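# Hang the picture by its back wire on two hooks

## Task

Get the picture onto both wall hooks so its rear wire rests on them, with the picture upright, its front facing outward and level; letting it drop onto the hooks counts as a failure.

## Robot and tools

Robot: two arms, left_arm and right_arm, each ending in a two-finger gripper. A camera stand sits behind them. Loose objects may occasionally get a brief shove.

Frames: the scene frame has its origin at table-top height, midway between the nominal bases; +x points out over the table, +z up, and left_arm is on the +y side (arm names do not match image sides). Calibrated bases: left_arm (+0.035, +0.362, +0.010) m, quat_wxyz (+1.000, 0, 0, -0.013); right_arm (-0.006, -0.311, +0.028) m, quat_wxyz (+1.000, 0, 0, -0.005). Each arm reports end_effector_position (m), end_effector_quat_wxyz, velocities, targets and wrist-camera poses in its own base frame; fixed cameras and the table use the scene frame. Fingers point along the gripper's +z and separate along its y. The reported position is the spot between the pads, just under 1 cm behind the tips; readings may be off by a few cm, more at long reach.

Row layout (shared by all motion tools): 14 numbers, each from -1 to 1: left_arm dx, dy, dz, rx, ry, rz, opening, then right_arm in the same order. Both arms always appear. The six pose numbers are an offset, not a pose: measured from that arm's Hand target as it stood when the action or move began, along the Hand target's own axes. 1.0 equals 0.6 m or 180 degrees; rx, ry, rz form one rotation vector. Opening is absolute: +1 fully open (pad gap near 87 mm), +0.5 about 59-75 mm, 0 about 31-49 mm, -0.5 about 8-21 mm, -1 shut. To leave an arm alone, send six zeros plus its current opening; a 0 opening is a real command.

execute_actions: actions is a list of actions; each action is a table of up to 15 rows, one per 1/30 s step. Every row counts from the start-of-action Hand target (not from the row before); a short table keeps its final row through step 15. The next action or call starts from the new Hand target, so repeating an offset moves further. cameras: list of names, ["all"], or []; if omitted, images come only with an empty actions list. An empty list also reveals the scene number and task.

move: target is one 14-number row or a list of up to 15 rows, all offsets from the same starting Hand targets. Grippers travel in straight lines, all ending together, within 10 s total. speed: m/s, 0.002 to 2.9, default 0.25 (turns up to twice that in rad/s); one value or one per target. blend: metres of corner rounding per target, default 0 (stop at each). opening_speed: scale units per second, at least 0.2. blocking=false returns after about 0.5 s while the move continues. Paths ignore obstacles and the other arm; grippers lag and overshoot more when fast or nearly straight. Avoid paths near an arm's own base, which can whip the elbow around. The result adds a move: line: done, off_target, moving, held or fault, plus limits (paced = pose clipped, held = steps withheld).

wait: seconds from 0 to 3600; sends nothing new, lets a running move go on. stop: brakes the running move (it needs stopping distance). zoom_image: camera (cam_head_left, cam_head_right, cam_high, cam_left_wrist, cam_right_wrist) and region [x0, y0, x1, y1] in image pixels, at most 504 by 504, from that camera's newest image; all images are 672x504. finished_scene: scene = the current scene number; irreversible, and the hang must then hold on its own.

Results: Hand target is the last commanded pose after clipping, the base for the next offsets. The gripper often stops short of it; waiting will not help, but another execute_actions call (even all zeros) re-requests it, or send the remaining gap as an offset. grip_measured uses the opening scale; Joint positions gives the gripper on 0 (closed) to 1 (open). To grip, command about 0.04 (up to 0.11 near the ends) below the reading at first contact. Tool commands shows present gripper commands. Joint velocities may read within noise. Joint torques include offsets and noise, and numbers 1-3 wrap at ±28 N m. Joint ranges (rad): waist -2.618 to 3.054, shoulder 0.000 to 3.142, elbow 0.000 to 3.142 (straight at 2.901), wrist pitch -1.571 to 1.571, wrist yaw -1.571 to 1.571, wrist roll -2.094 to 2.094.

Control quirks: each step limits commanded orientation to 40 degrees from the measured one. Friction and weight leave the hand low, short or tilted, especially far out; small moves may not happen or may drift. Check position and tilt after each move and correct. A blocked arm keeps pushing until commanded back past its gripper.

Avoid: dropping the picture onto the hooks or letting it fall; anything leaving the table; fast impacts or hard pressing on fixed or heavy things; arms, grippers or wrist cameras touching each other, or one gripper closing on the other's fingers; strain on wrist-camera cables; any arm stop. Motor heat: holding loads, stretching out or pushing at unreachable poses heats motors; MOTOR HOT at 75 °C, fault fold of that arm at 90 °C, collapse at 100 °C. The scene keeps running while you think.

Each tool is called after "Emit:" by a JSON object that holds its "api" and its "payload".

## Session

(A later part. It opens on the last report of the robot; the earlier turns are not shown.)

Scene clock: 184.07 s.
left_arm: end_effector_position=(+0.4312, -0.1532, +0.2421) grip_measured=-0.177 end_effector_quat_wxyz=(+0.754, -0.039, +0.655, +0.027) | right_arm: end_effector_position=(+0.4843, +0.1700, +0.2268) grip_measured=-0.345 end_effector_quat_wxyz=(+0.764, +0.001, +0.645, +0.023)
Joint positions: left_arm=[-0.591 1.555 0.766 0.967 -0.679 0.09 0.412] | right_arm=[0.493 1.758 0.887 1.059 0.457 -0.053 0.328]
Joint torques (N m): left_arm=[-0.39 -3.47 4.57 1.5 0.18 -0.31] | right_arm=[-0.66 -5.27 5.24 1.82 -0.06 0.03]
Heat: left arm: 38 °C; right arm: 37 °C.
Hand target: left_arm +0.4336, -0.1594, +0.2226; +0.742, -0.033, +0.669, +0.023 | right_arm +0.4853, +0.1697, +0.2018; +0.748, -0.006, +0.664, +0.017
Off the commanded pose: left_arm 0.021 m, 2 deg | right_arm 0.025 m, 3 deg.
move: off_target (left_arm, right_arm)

Emit:
{"api": "move", "payload": {"target": [[-0.0497,-0.0008,0.0052,0,0,0,-0.4,-0.0497,0.0007,0.0059,0,0,0,-0.5],[-0.0497,-0.0008,0.0052,0,0,0,0.1,-0.0497,0.0007,0.0059,0,0,0,0.0]], "speed": 0.05, "opening_speed": 0.3, "cameras": ["all"]}}

Emit:
{"api": "zoom_image", "payload": {"camera": "cam_head_left", "region": [230, 40, 490, 220]}}

Emit:
{"api": "zoom_image", "payload": {"camera": "cam_head_right", "region": [230, 40, 490, 220]}}

Scene clock: 194.70 s.
left_arm: end_effector_position=(+0.4317, -0.1544, +0.2346) grip_measured=+0.100 end_effector_quat_wxyz=(+0.730, -0.027, +0.682, +0.037) | right_arm: end_effector_position=(+0.4838, +0.1702, +0.2080) grip_measured=+0.000 end_effector_quat_wxyz=(+0.732, -0.016, +0.681, +0.009)
Joint positions: left_arm=[-0.592 1.536 0.802 0.821 -0.681 0.066 0.55] | right_arm=[0.493 1.743 0.903 0.919 0.456 -0.046 0.5]
Joint torques (N m): left_arm=[-0.28 -7.35 7.58 1.66 0.19 -0.09] | right_arm=[-0.68 -10.29 9.55 2.06 -0.03 -0.03]
Heat: left arm: 37 °C; right arm: 37 °C.
Hand target: left_arm +0.4336, -0.1594, +0.2525; +0.742, -0.032, +0.669, +0.023 | right_arm +0.4852, +0.1698, +0.2319; +0.748, -0.006, +0.664, +0.017
Off the commanded pose: left_arm 0.019 m, 3 deg | right_arm 0.024 m, 3 deg.
move: off_target (left_arm, right_arm); target 2's new opening was sent with left_arm's hand 0.011 m and 1 deg from that target
cam_left_wrist: T_world_to_cam=[[0.09574, -0.99541, 0.00037, -0.1953], [-0.69907, -0.0675, -0.71186, 0.48509], [0.70861, 0.06789, -0.70232, 0.01786]] pos_world=[0.34516, -0.16287, 0.35793]
cam_right_wrist: T_world_to_cam=[[0.03517, -0.99937, -0.00524, 0.15374], [-0.71269, -0.02141, -0.70115, 0.51706], [0.7006, 0.02839, -0.71299, -0.05631]] pos_world=[0.40255, 0.16631, 0.32319]

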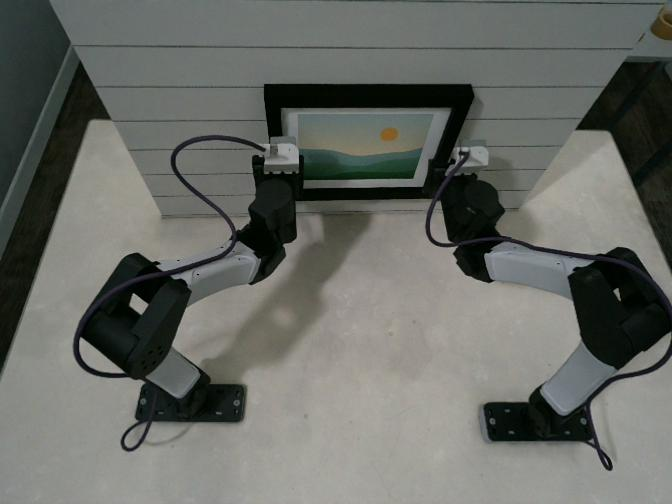

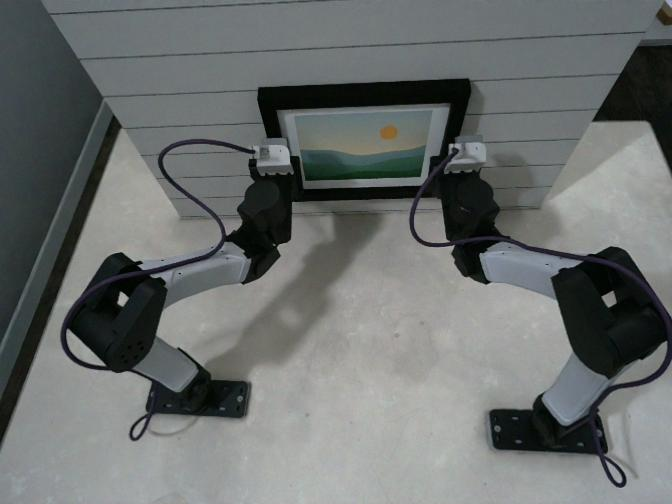

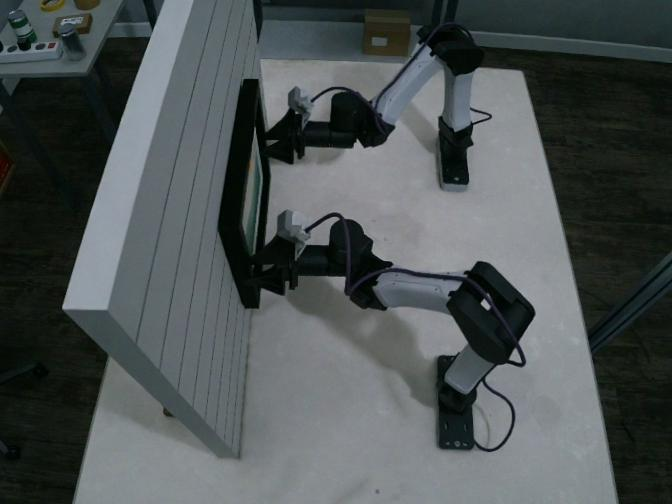

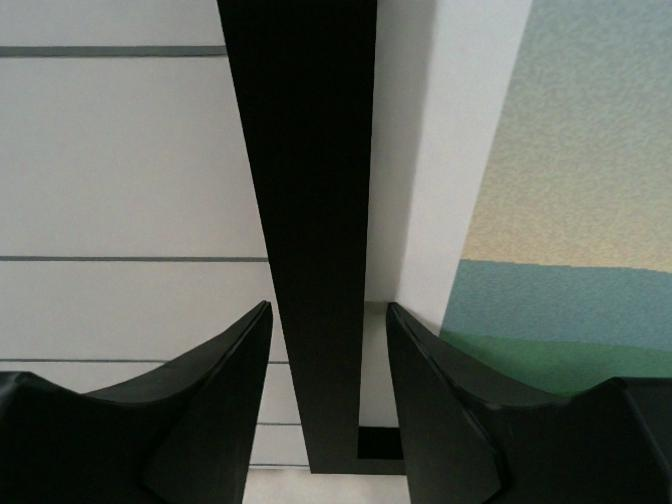

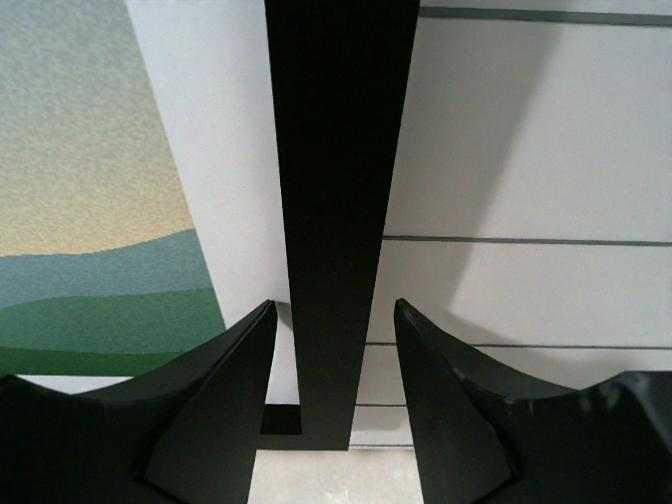

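Scaled by 1.938 from the camera's image (finer frame: 960x720).

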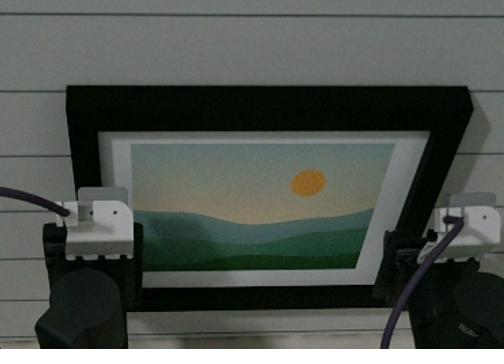

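Scaled by 1.938 from the camera's image (finer frame: 960x720).

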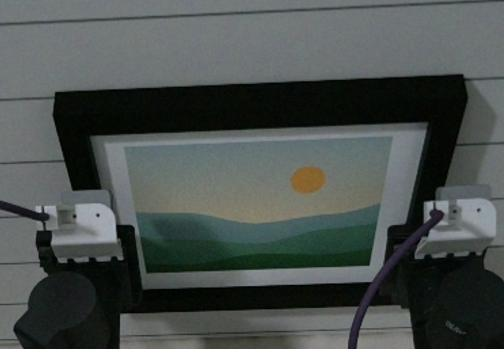

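Emit:
{"api": "move", "payload": {"target": [[0,0,0,0,0,0,0.3,0,0.003,0,0,0,0,0.25],[0,0,-0.15,0,0,0,0.3,0,0.003,-0.15,0,0,0,0.25]], "speed": 0.1, "opening_speed": 0.6, "cameras": ["cam_head_left","cam_high"]}}

Scene clock: 203.70 s.
left_arm: end_effector_position=(+0.3484, -0.1711, +0.2321) grip_measured=+0.300 end_effector_quat_wxyz=(+0.733, -0.014, +0.680, +0.029) | right_arm: end_effector_position=(+0.4009, +0.1710, +0.2055) grip_measured=+0.250 end_effector_quat_wxyz=(+0.733, -0.014, +0.680, +0.011)
Joint positions: left_arm=[-0.819 1.314 0.591 0.841 -0.876 0.109 0.65] | right_arm=[0.637 1.497 0.622 0.965 0.6 -0.058 0.625]
Joint torques (N m): left_arm=[-0.43 -6.58 5 1.76 -0.09 -0.06] | right_arm=[0.03 -8.66 6 2.32 0.02 -0.14]
Heat: left arm: 37 °C; right arm: 37 °C.
Hand target: left_arm +0.3444, -0.1664, +0.2432; +0.742, -0.032, +0.669, +0.023 | right_arm +0.3958, +0.1688, +0.2211; +0.747, -0.006, +0.664, +0.017
Off the commanded pose: left_arm 0.013 m, 3 deg | right_arm 0.017 m, 3 deg.
move: off_target (left_arm, right_arm)

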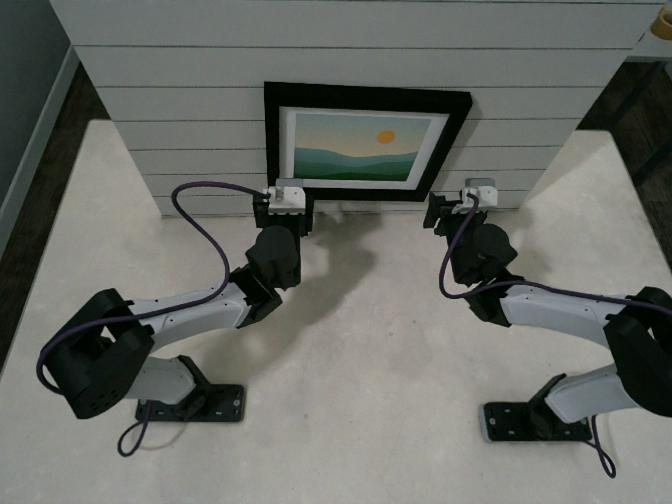

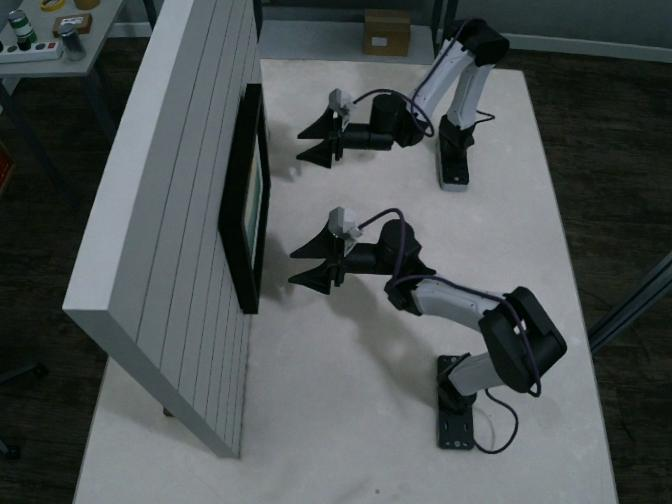

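Emit:
{"api": "wait", "payload": {"seconds": 0.5, "cameras": ["all"]}}

Emit:
{"api": "zoom_image", "payload": {"camera": "cam_head_left", "region": [230, 40, 490, 220]}}

Emit:
{"api": "zoom_image", "payload": {"camera": "cam_head_right", "region": [230, 40, 490, 220]}}

Emit:
{"api": "zoom_image", "payload": {"camera": "cam_high", "region": [190, 60, 300, 330]}}

Scene clock: 211.77 s.
left_arm: end_effector_position=(+0.3484, -0.1710, +0.2321) grip_measured=+0.300 end_effector_quat_wxyz=(+0.733, -0.014, +0.680, +0.029) | right_arm: end_effector_position=(+0.4009, +0.1710, +0.2055) grip_measured=+0.250 end_effector_quat_wxyz=(+0.733, -0.014, +0.680, +0.010)
Joint positions: left_arm=[-0.819 1.314 0.591 0.841 -0.877 0.109 0.65] | right_arm=[0.637 1.497 0.622 0.965 0.601 -0.058 0.625]
Joint torques (N m): left_arm=[-0.44 -6.57 5 1.75 -0.08 -0.06] | right_arm=[0.05 -8.66 6 2.32 0.02 -0.14]
Heat: left arm: 36 °C; right arm: 36 °C.
Hand target: left_arm +0.3444, -0.1665, +0.2432; +0.742, -0.032, +0.669, +0.023 | right_arm +0.3958, +0.1688, +0.2211; +0.748, -0.006, +0.664, +0.017
Tool commands: left_gripper/opening=+0.3 right_gripper/opening=+0.25
Off the commanded pose: left_arm 0.013 m, 3 deg | right_arm 0.017 m, 3 deg.
wait: 0.50 s; at rest from the start
cam_left_wrist: T_world_to_cam=[[0.06593, -0.9978, -0.00668, -0.19218], [-0.69573, -0.04116, -0.71712, 0.42856], [0.71527, 0.05193, -0.69691, 0.06999]] pos_world=[0.26077, -0.17775, 0.35483]
cam_right_wrist: T_world_to_cam=[[0.03442, -0.99936, -0.00958, 0.15859], [-0.71055, -0.01773, -0.70343, 0.45518], [0.70281, 0.03102, -0.7107, -0.00184]] pos_world=[0.31926, 0.16662, 0.3204]

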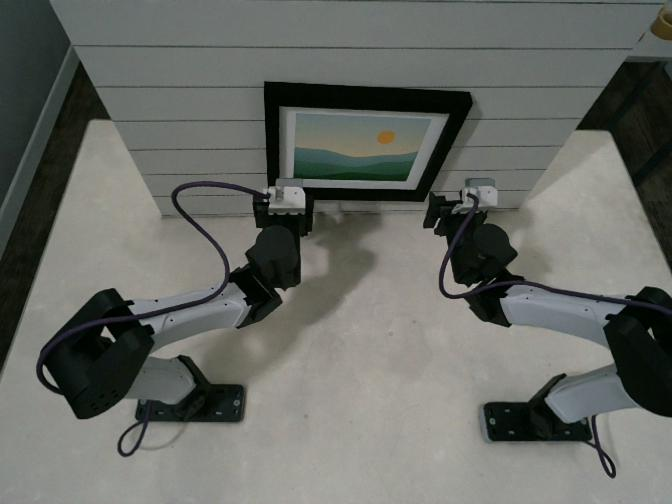

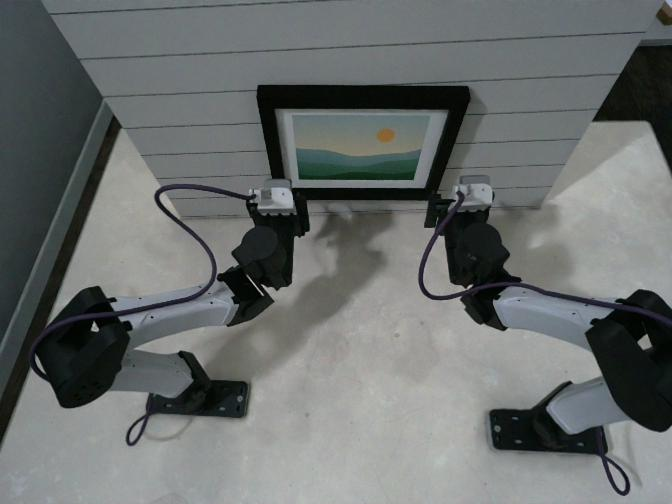

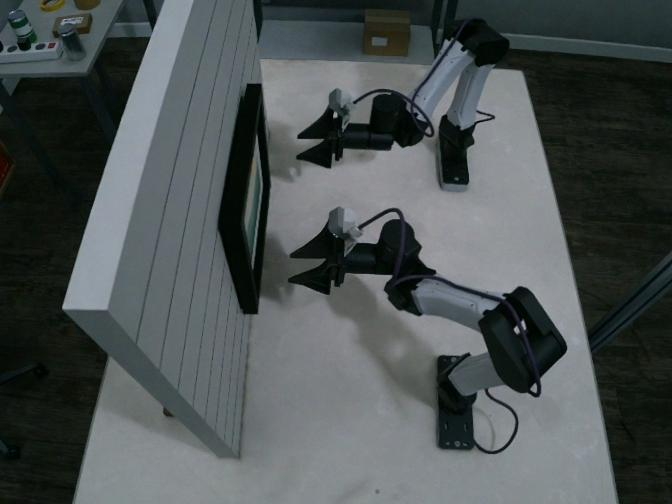

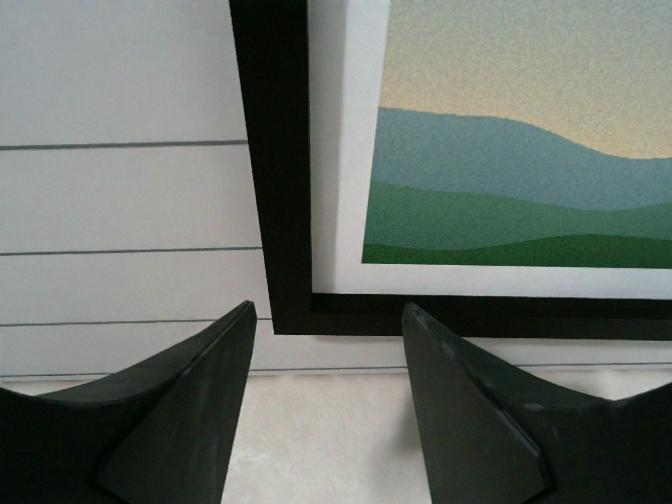

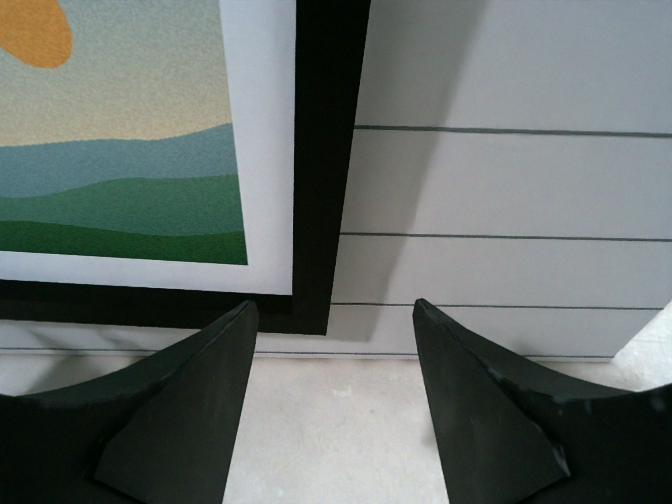

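Scaled by 1.938 from the camera's image (finer frame: 960x720).

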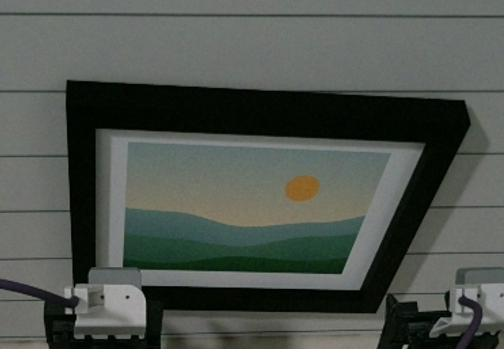

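Scaled by 1.938 from the camera's image (finer frame: 960x720).

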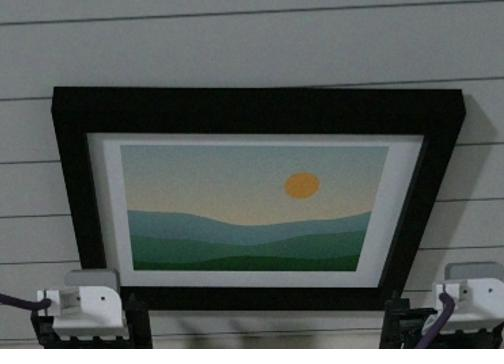

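Scaled by 1.867 from the camera's image (finer frame: 960x720).

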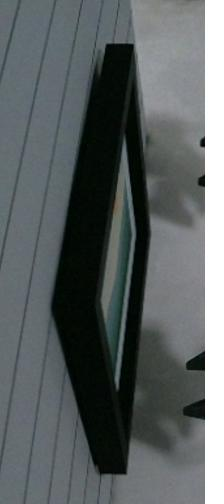

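Emit:
{"api": "move", "payload": {"target": [[0,0.035,0.03,0,0,0,0.45,-0.008,0.01,0.03,0,0,0,0.4],[0,0.035,0.14,0,0,0,0.45,-0.008,0.01,0.14,0,0,0,0.4]], "speed": 0.1, "blend": [0.01,0], "cameras": ["cam_left_wrist","cam_right_wrist","cam_head_left"]}}

Scene clock: 236.20 s.
left_arm: end_effector_position=(+0.4196, -0.1354, +0.2425) grip_measured=+0.450 end_effector_quat_wxyz=(+0.735, -0.024, +0.676, +0.034) | right_arm: end_effector_position=(+0.4701, +0.1729, +0.2219) grip_measured=+0.400 end_effector_quat_wxyz=(+0.737, -0.013, +0.675, +0.006)
Joint positions: left_arm=[-0.557 1.442 0.734 0.812 -0.637 0.073 0.725] | right_arm=[0.524 1.685 0.88 0.905 0.494 -0.058 0.7]
Joint torques (N m): left_arm=[0.35 -4.34 7.92 1.68 0.17 -0.21] | right_arm=[-0.87 -6.38 11.74 2.03 -0.13 0.04]
Heat: left arm: 35 °C; right arm: 35 °C.
Hand target: left_arm +0.4260, -0.1390, +0.2515; +0.742, -0.032, +0.669, +0.023 | right_arm +0.4785, +0.1773, +0.2360; +0.748, -0.006, +0.664, +0.017
Off the commanded pose: left_arm 0.012 m, 2 deg | right_arm 0.017 m, 2 deg.
move: off_target (left_arm, right_arm)
cam_left_wrist: T_world_to_cam=[[0.08689, -0.99622, 0.00086, -0.17169], [-0.6883, -0.06066, -0.72288, 0.48257], [0.7202, 0.06222, -0.69097, 0.02231]] pos_world=[0.33101, -0.14316, 0.3644]
cam_right_wrist: T_world_to_cam=[[0.02721, -0.99961, -0.00591, 0.16098], [-0.70105, -0.01487, -0.71295, 0.51306], [0.71259, 0.02354, -0.70119, -0.0442]] pos_world=[0.3868, 0.16959, 0.33574]
Images, in order (width x height): cam_head_left 672x504, cam_left_wrist 672x504, cam_right_wrist 672x504.

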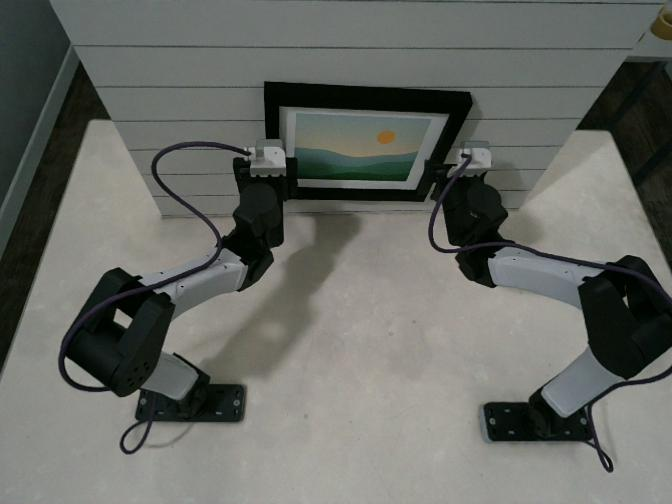

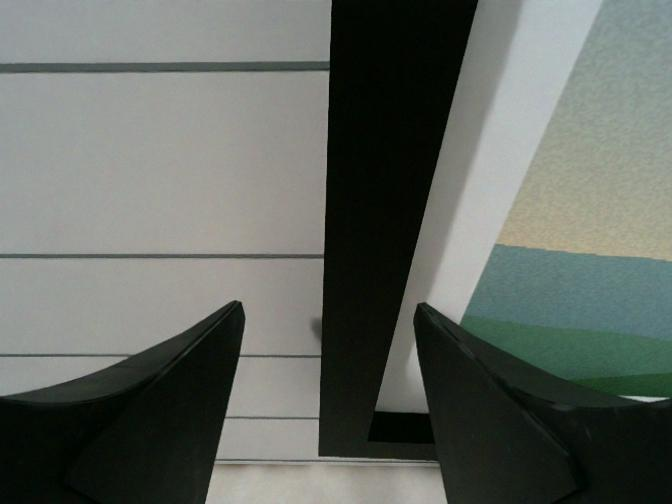

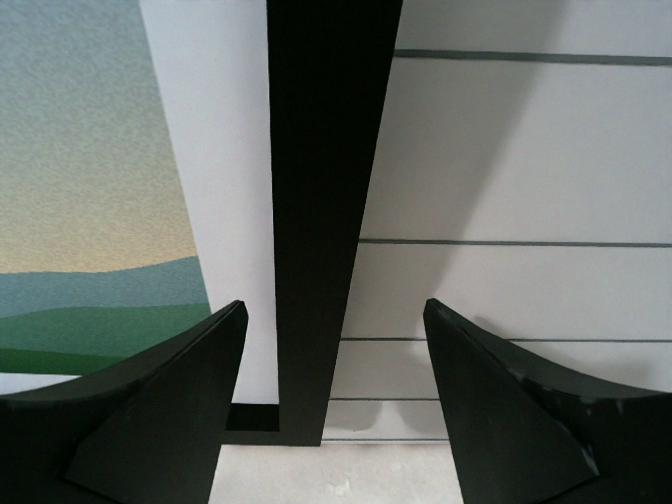

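Emit:
{"api": "move", "payload": {"target": [[0,-0.019,0,0,0,0,0.45,0,0.0165,0,0,0,0,0.4],[0,-0.019,0.018,0,0,0,0.45,0,0.0165,0.019,0,0,0,0.4],[0,-0.019,0.018,0,0,0,-0.4,0,0.0165,0.019,0,0,0,-0.5]], "speed": 0.08, "opening_speed": 0.4, "blend": [0.003,0,0], "cameras": ["cam_left_wrist","cam_right_wrist","cam_head_left","cam_head_right"]}}

Scene clock: 246.10 s.
left_arm: end_effector_position=(+0.4314, -0.1465, +0.2430) grip_measured=-0.178 end_effector_quat_wxyz=(+0.734, -0.021, +0.678, +0.032) | right_arm: end_effector_position=(+0.4817, +0.1819, +0.2234) grip_measured=-0.324 end_effector_quat_wxyz=(+0.737, -0.011, +0.675, +0.006)
Joint positions: left_arm=[-0.564 1.5 0.792 0.807 -0.636 0.072 0.411] | right_arm=[0.531 1.734 0.944 0.89 0.504 -0.055 0.338]
Joint torques (N m): left_arm=[0.16 -4.81 7.94 1.74 0.09 -0.2] | right_arm=[-0.59 -6.82 11.81 2.03 -0.14 0]
Heat: left arm: 36 °C; right arm: 37 °C.
Hand target: left_arm +0.4376, -0.1495, +0.2527; +0.742, -0.032, +0.669, +0.023 | right_arm +0.4895, +0.1876, +0.2375; +0.748, -0.006, +0.664, +0.017
Off the commanded pose: left_arm 0.012 m, 2 deg | right_arm 0.017 m, 2 deg.
move: off_target (left_arm, right_arm); target 3's new opening was sent with right_arm's hand 0.016 m and 2 deg from that target
cam_left_wrist: T_world_to_cam=[[0.07963, -0.99682, -0.00175, -0.18007], [-0.6917, -0.05399, -0.72016, 0.49219], [0.71778, 0.05856, -0.69381, 0.01596]] pos_world=[0.34334, -0.15385, 0.36521]
cam_right_wrist: T_world_to_cam=[[0.02408, -0.99967, -0.00943, 0.17192], [-0.70153, -0.01017, -0.71257, 0.52168], [0.71223, 0.02378, -0.70154, -0.05148]] pos_world=[0.3985, 0.17839, 0.33724]
Images, in order (width x height): cam_head_left 672x504, cam_head_right 672x504, cam_left_wrist 672x504, cam_right_wrist 672x504.

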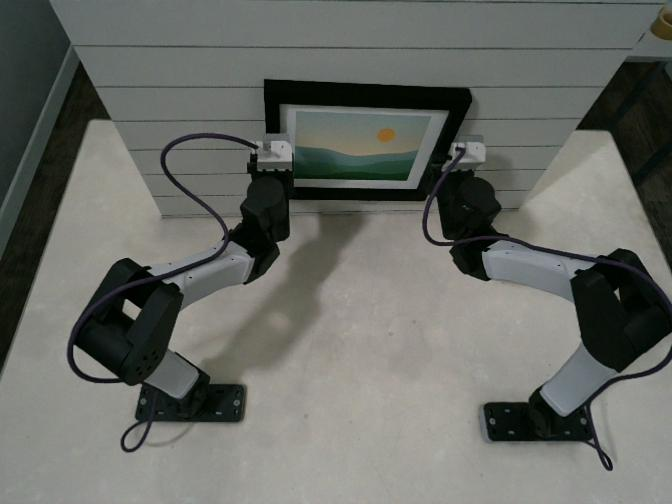

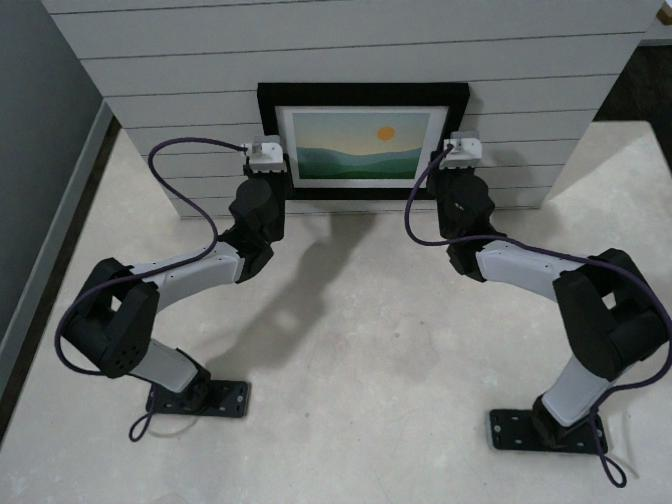

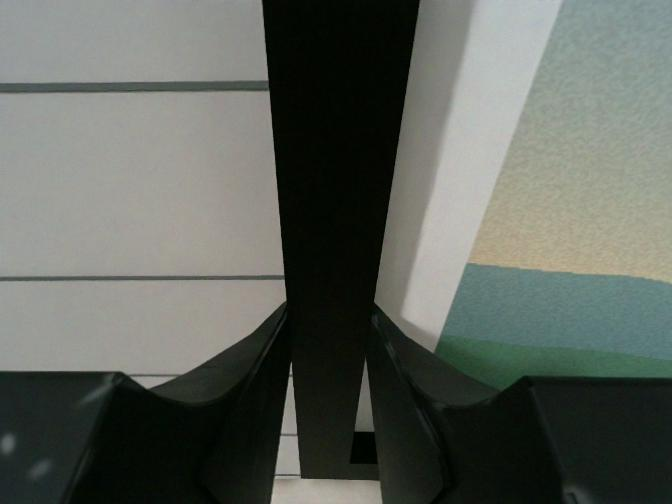

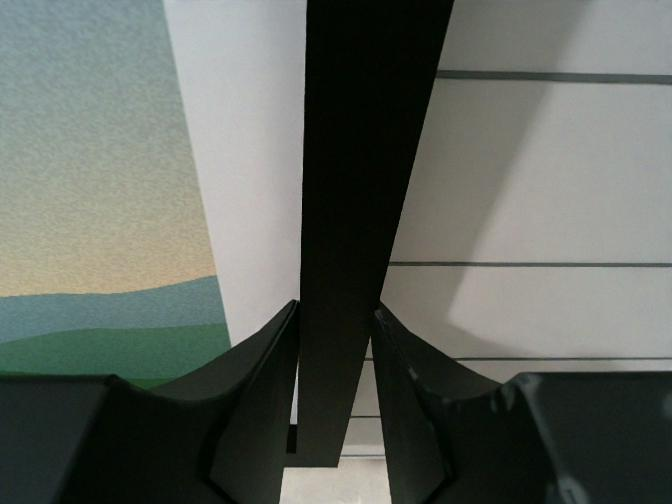

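Emit:
{"api": "move", "payload": {"target": [-0.11,-0.0038,0.0047,0,0,-0.015,-0.4,-0.1335,-0.0107,0.0087,0,0,-0.015,-0.5], "speed": 0.06, "cameras": ["cam_head_left","cam_head_right"]}}

Emit:
{"api": "zoom_image", "payload": {"camera": "cam_head_left", "region": [230, 40, 490, 220]}}

Emit:
{"api": "zoom_image", "payload": {"camera": "cam_head_right", "region": [230, 40, 490, 220]}}

Scene clock: 264.63 s.
left_arm: end_effector_position=(+0.4293, -0.1487, +0.2510) grip_measured=-0.178 end_effector_quat_wxyz=(+0.689, -0.026, +0.723, +0.032) | right_arm: end_effector_position=(+0.4794, +0.1775, +0.2429) grip_measured=-0.318 end_effector_quat_wxyz=(+0.695, -0.023, +0.718, -0.019)
Joint positions: left_arm=[-0.567 1.449 0.928 0.461 -0.649 -0.026 0.411] | right_arm=[0.531 1.654 1.077 0.539 0.526 -0.04 0.341]
Joint torques (N m): left_arm=[-0.16 -10.41 10.82 2.4 0.07 0.26] | right_arm=[-1.07 -13.22 15.61 2.53 -0.32 -0.6]
Heat: left arm: 39 °C; right arm: 40 °C.
Hand target: left_arm +0.4337, -0.1509, +0.3188; +0.743, -0.048, +0.668, +0.005 | right_arm +0.4854, +0.1800, +0.3177; +0.748, -0.022, +0.664, -0.001
Off the commanded pose: left_arm 0.068 m, 10 deg | right_arm 0.075 m, 9 deg.
move: off_target (left_arm, right_arm)

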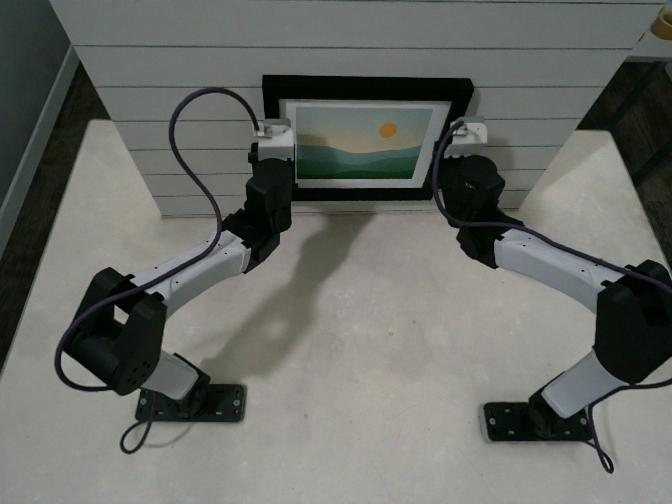

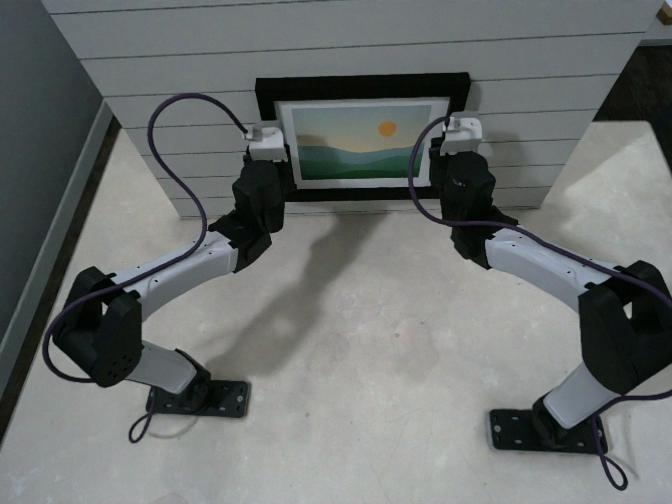

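Scaled by 1.938 from the camera's image (finer frame: 960x720).

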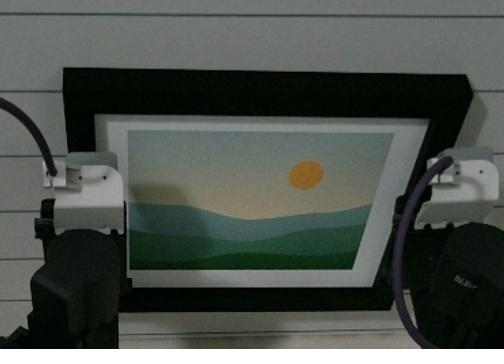

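Scaled by 1.938 from the camera's image (finer frame: 960x720).

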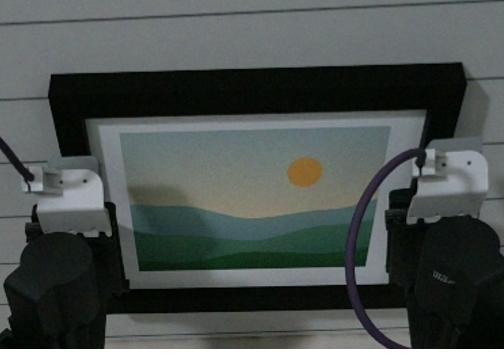

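Emit:
{"api": "move", "payload": {"target": [-0.0173,0.0122,0.0027,0,0,0,-0.4,-0.0268,0.0125,0.0035,0,0,0,-0.5], "speed": 0.06, "cameras": ["cam_head_left"]}}

Emit:
{"api": "zoom_image", "payload": {"camera": "cam_head_left", "region": [230, 40, 490, 220]}}

Scene clock: 274.30 s.
left_arm: end_effector_position=(+0.4290, -0.1452, +0.2626) grip_measured=-0.178 end_effector_quat_wxyz=(+0.691, -0.028, +0.722, +0.030) | right_arm: end_effector_position=(+0.4798, +0.1791, +0.2566) grip_measured=-0.317 end_effector_quat_wxyz=(+0.691, -0.022, +0.722, -0.024)
Joint positions: left_arm=[-0.558 1.429 0.953 0.421 -0.639 -0.028 0.411] | right_arm=[0.537 1.645 1.135 0.458 0.541 -0.039 0.341]
Joint torques (N m): left_arm=[0.79 -10.41 10.65 2.34 0.17 0.28] | right_arm=[0.14 -12.38 16.23 2.72 -0.27 -0.62]
Motor temperatures (°C): left_arm=[23 36 41 34 23 19 22] | right_arm=[19 32 43 34 20 21 21]
Heat: left arm: 41 °C; right arm: 43 °C.
Hand target: left_arm +0.4337, -0.1428, +0.3289; +0.743, -0.048, +0.668, +0.005 | right_arm +0.4854, +0.1880, +0.3335; +0.748, -0.022, +0.664, -0.001
Off the commanded pose: left_arm 0.066 m, 9 deg | right_arm 0.078 m, 10 deg.
move: off_target (left_arm, right_arm)

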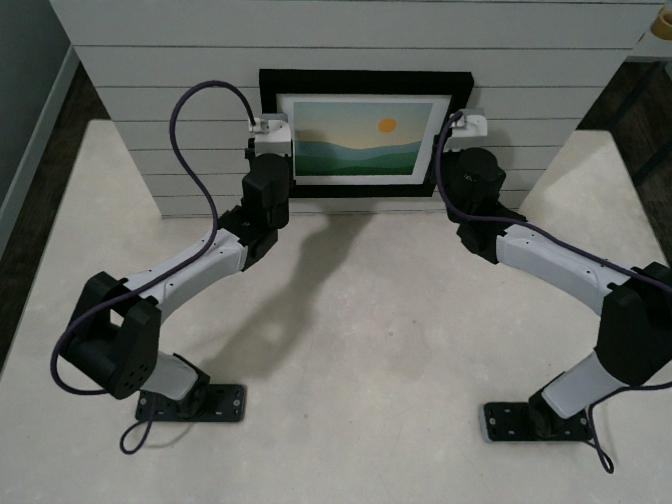

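Scaled by 1.938 from the camera's image (finer frame: 960x720).

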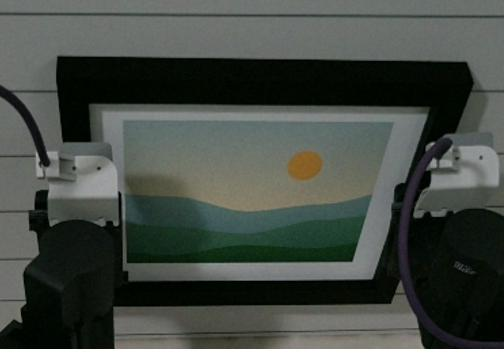

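Emit:
{"api": "move", "payload": {"target": [0.0983,0.0123,0.0002,0,0,0,-0.4,0.1062,0.01,-0.0023,0,0,0,-0.5], "speed": 0.05, "cameras": ["cam_head_left"]}}

Emit:
{"api": "zoom_image", "payload": {"camera": "cam_head_left", "region": [230, 40, 490, 220]}}

Scene clock: 284.47 s.
left_arm: end_effector_position=(+0.4324, -0.1393, +0.2536) grip_measured=-0.179 end_effector_quat_wxyz=(+0.720, -0.038, +0.693, +0.015) | right_arm: end_effector_position=(+0.4830, +0.1850, +0.2585) grip_measured=-0.327 end_effector_quat_wxyz=(+0.724, -0.023, +0.689, -0.021)
Joint positions: left_arm=[-0.534 1.448 0.843 0.649 -0.61 -0.009 0.411] | right_arm=[0.549 1.678 1.077 0.661 0.543 -0.092 0.337]
Joint torques (N m): left_arm=[0.84 -4.68 6.52 2.46 0.17 0.04] | right_arm=[-1.1 -5.52 8.88 3.09 -0.39 -0.1]
Heat: left arm: 40 °C; right arm: 44 °C.
Hand target: left_arm +0.4396, -0.1389, +0.2696; +0.742, -0.048, +0.668, +0.006 | right_arm +0.4914, +0.1920, +0.2700; +0.748, -0.022, +0.664, -0.001
Off the commanded pose: left_arm 0.018 m, 4 deg | right_arm 0.016 m, 5 deg.
move: off_target (left_arm, right_arm)

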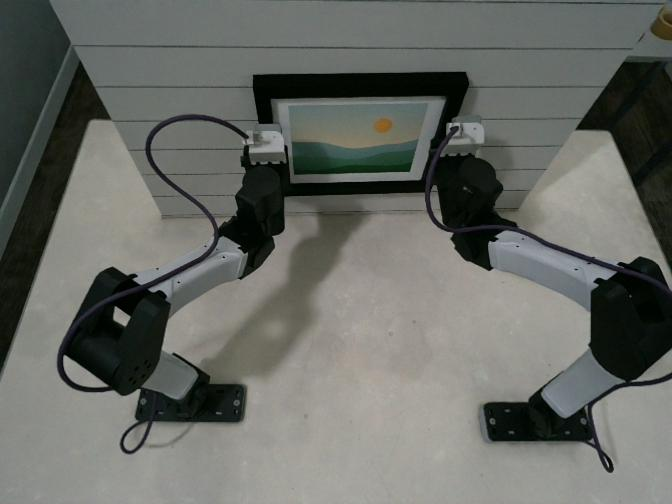

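Scaled by 1.938 from the camera's image (finer frame: 960x720).

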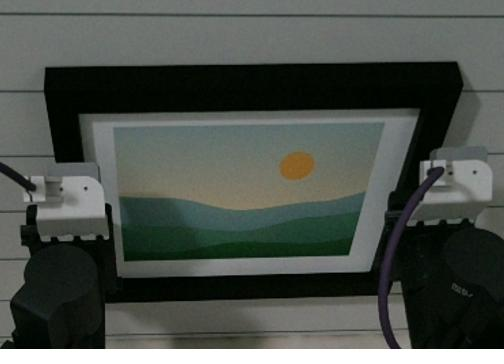

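Emit:
{"api": "move", "payload": {"target": [0.0402,-0.004,-0.0047,0,0,0,-0.4,0.0698,-0.006,-0.0087,0,0,0,-0.5], "speed": 0.05, "cameras": ["cam_head_left"]}}

Emit:
{"api": "zoom_image", "payload": {"camera": "cam_head_left", "region": [230, 40, 490, 220]}}

Scene clock: 293.23 s.
left_arm: end_effector_position=(+0.4325, -0.1393, +0.2448) grip_measured=-0.179 end_effector_quat_wxyz=(+0.734, -0.038, +0.678, +0.016) | right_arm: end_effector_position=(+0.4831, +0.1851, +0.2475) grip_measured=-0.337 end_effector_quat_wxyz=(+0.757, -0.007, +0.653, -0.006)
Joint positions: left_arm=[-0.537 1.48 0.786 0.788 -0.613 0.021 0.411] | right_arm=[0.548 1.734 0.98 0.926 0.538 -0.107 0.331]
Joint torques (N m): left_arm=[0.28 -2.92 6.37 2.17 0.12 -0.22] | right_arm=[-2.21 -4.51 7.12 1.97 -0.5 0.07]
Heat: left arm: 40 °C; right arm: 43 °C.
Hand target: left_arm +0.4396, -0.1428, +0.2457; +0.743, -0.048, +0.668, +0.006 | right_arm +0.4913, +0.1870, +0.2279; +0.748, -0.022, +0.664, -0.001
Off the commanded pose: left_arm 0.008 m, 2 deg | right_arm 0.021 m, 2 deg.
move: off_target (right_arm)

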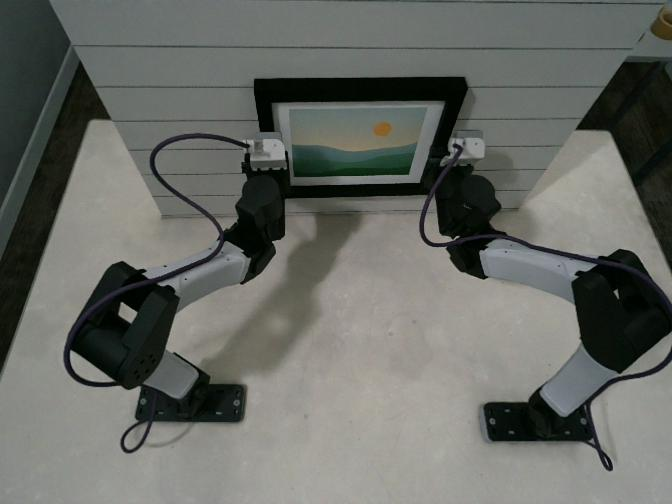

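Scaled by 1.938 from the camera's image (finer frame: 960x720).

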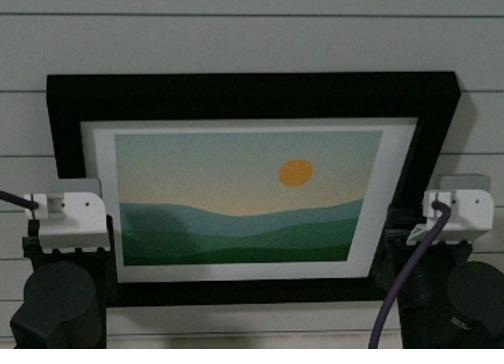

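Emit:
{"api": "move", "payload": {"target": [0.0295,-0.0057,-0.0122,0,0,0,-0.4,0.0192,-0.0075,-0.011,0,0,0,-0.5], "speed": 0.05, "cameras": ["cam_head_left"]}}

Emit:
{"api": "zoom_image", "payload": {"camera": "cam_head_left", "region": [230, 40, 490, 220]}}

Scene clock: 303.37 s.
left_arm: end_effector_position=(+0.4317, -0.1436, +0.2319) grip_measured=-0.179 end_effector_quat_wxyz=(+0.740, -0.037, +0.672, +0.015) | right_arm: end_effector_position=(+0.4829, +0.1826, +0.2346) grip_measured=-0.339 end_effector_quat_wxyz=(+0.759, -0.011, +0.651, +0.000)
Joint positions: left_arm=[-0.551 1.523 0.744 0.896 -0.622 0.034 0.411] | right_arm=[0.536 1.753 0.94 0.988 0.512 -0.103 0.331]
Joint torques (N m): left_arm=[-0.49 -3.69 5.52 1.96 0.02 -0.3] | right_arm=[-1.57 -5.72 5.98 1.91 -0.29 0.03]
Heat: left arm: 39 °C; right arm: 41 °C.
Hand target: left_arm +0.4345, -0.1479, +0.2276; +0.743, -0.048, +0.668, +0.005 | right_arm +0.4863, +0.1821, +0.2160; +0.748, -0.022, +0.663, -0.001
Off the commanded pose: left_arm 0.007 m, 2 deg | right_arm 0.019 m, 2 deg.
move: off_target (right_arm)

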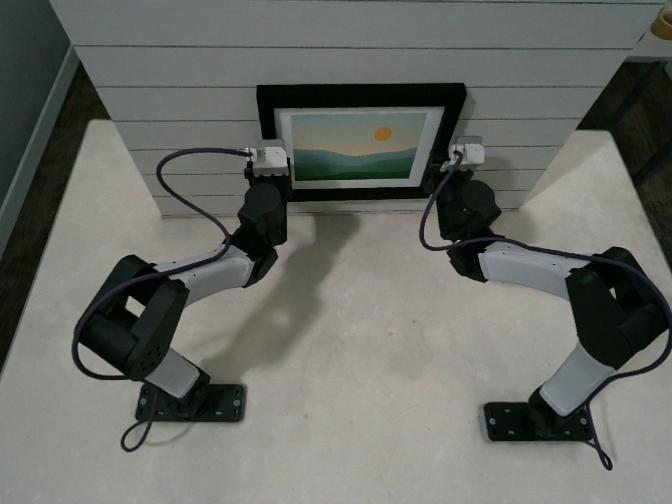

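Scaled by 1.938 from the camera's image (finer frame: 960x720).

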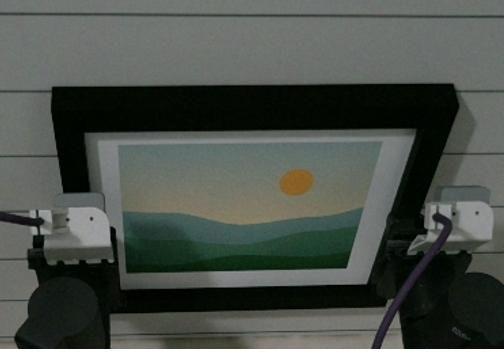

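Emit:
{"api": "move", "payload": {"target": [0.03,-0.002,-0.002,0,0,0,-0.4,0.022,-0.002,-0.002,0,0,0,-0.5], "speed": 0.05, "cameras": ["cam_head_left"]}}

Emit:
{"api": "zoom_image", "payload": {"camera": "cam_head_left", "region": [230, 40, 490, 220]}}

Scene clock: 312.03 s.
left_arm: end_effector_position=(+0.4315, -0.1425, +0.2302) grip_measured=-0.178 end_effector_quat_wxyz=(+0.756, -0.046, +0.653, +0.017) | right_arm: end_effector_position=(+0.4828, +0.1824, +0.2335) grip_measured=-0.342 end_effector_quat_wxyz=(+0.770, -0.009, +0.638, +0.008)
Joint positions: left_arm=[-0.557 1.562 0.712 1.03 -0.641 0.061 0.411] | right_arm=[0.532 1.774 0.916 1.071 0.497 -0.106 0.329]
Joint torques (N m): left_arm=[-0.46 -2.73 5.01 1.47 0.13 -0.52] | right_arm=[-1.55 -5.05 5.33 1.56 -0.18 0.05]
Heat: left arm: 38 °C; right arm: 39 °C.
Hand target: left_arm +0.4353, -0.1500, +0.2096; +0.743, -0.048, +0.668, +0.006 | right_arm +0.4867, +0.1804, +0.2025; +0.748, -0.022, +0.664, -0.001
Off the commanded pose: left_arm 0.022 m, 3 deg | right_arm 0.031 m, 4 deg.
move: off_target (left_arm, right_arm)

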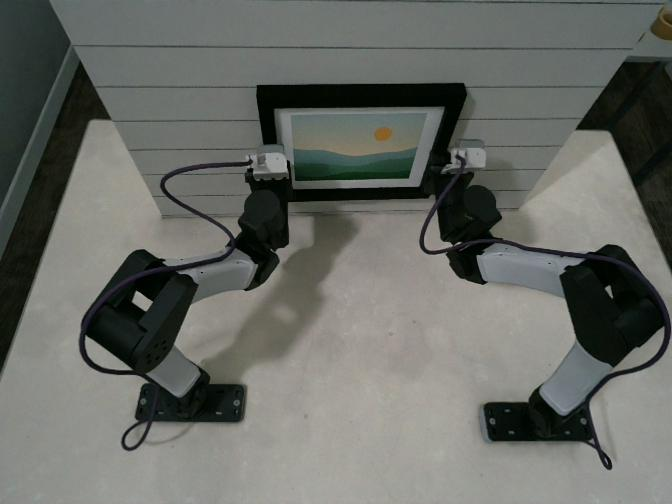

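Scaled by 1.938 from the camera's image (finer frame: 960x720).

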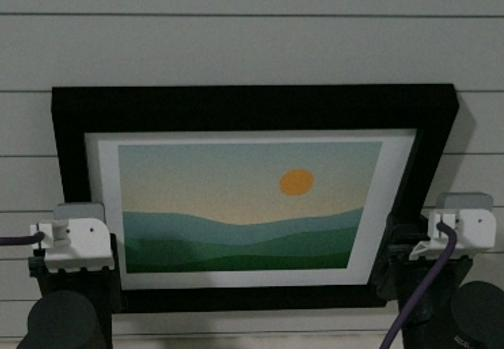

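Emit:
{"api": "move", "payload": {"target": [[-0.0585,0.0037,0.0067,0,0,0,-0.4,-0.0882,0.0097,0.0108,0,0,0,-0.5],[-0.0585,0.0037,0.0067,0,0,0,0.1,-0.0882,0.0097,0.0108,0,0,0,0.0]], "speed": 0.05, "opening_speed": 0.3, "cameras": ["cam_head_left","cam_left_wrist","cam_right_wrist"]}}

Emit:
{"api": "zoom_image", "payload": {"camera": "cam_head_left", "region": [230, 40, 490, 220]}}

Scene clock: 322.90 s.
left_arm: end_effector_position=(+0.4314, -0.1436, +0.2247) grip_measured=+0.100 end_effector_quat_wxyz=(+0.729, -0.039, +0.683, +0.021) | right_arm: end_effector_position=(+0.4832, +0.1847, +0.2243) grip_measured=+0.000 end_effector_quat_wxyz=(+0.727, -0.028, +0.686, -0.012)
Joint positions: left_arm=[-0.555 1.525 0.753 0.85 -0.64 0.018 0.55] | right_arm=[0.539 1.731 0.98 0.818 0.513 -0.089 0.5]
Joint torques (N m): left_arm=[0.43 -7.38 7.69 1.67 0.22 -0.14] | right_arm=[-0.49 -10.18 11.71 2.05 -0.12 -0.13]
Motor temperatures (°C): left_arm=[23 35 38 33 23 19 22] | right_arm=[19 30 38 33 20 21 21]
Heat: left arm: 38 °C; right arm: 38 °C.
Hand target: left_arm +0.4353, -0.1457, +0.2448; +0.743, -0.048, +0.668, +0.006 | right_arm +0.4867, +0.1879, +0.2556; +0.748, -0.022, +0.664, -0.001
Off the commanded pose: left_arm 0.020 m, 3 deg | right_arm 0.032 m, 4 deg.
move: off_target (left_arm, right_arm); target 2's new opening was sent with right_arm's hand 0.023 m and 2 deg from that target
cam_left_wrist: T_world_to_cam=[[0.08781, -0.99533, 0.04014, -0.19], [-0.70062, -0.09035, -0.70779, 0.47504], [0.70811, 0.03402, -0.70528, 0.0064]] pos_world=[0.34497, -0.14641, 0.34837]
cam_right_wrist: T_world_to_cam=[[0.02135, -0.99897, 0.03998, 0.16483], [-0.72134, -0.04308, -0.69124, 0.53426], [0.69225, -0.01408, -0.72152, -0.03084]] pos_world=[0.40322, 0.18724, 0.34046]

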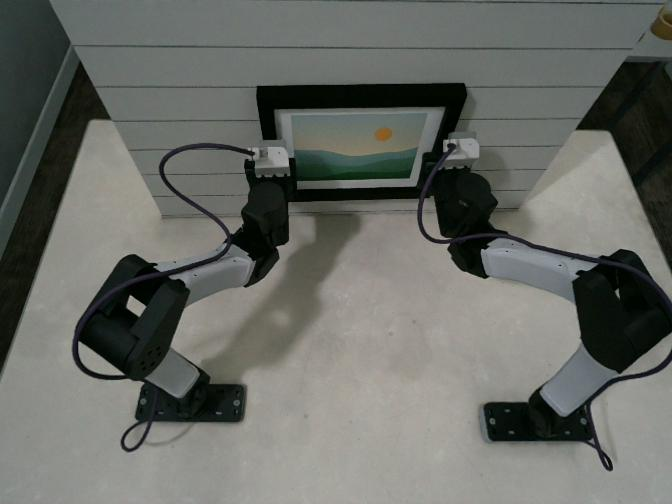

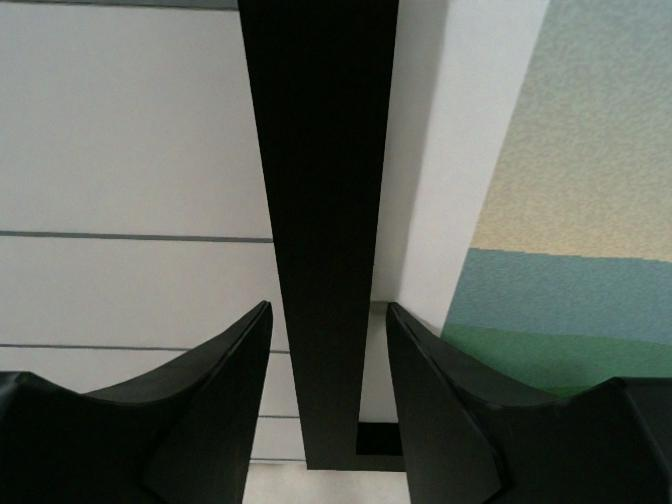

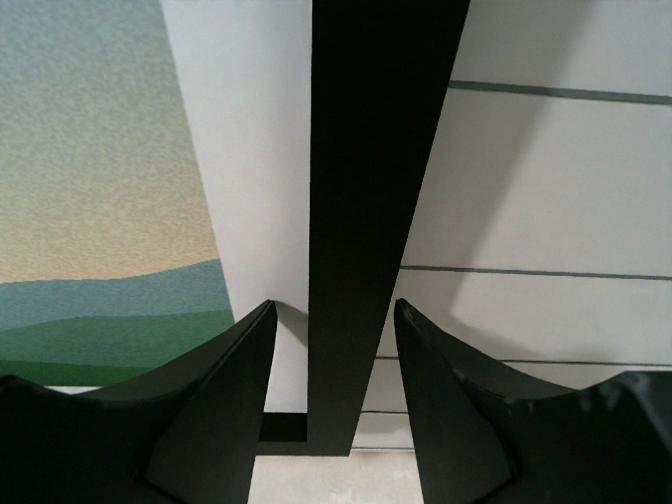

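Scaled by 1.938 from the camera's image (finer frame: 960x720).

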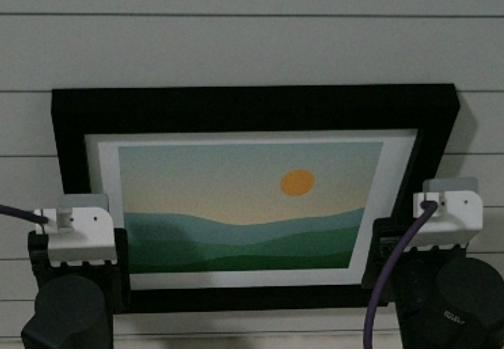

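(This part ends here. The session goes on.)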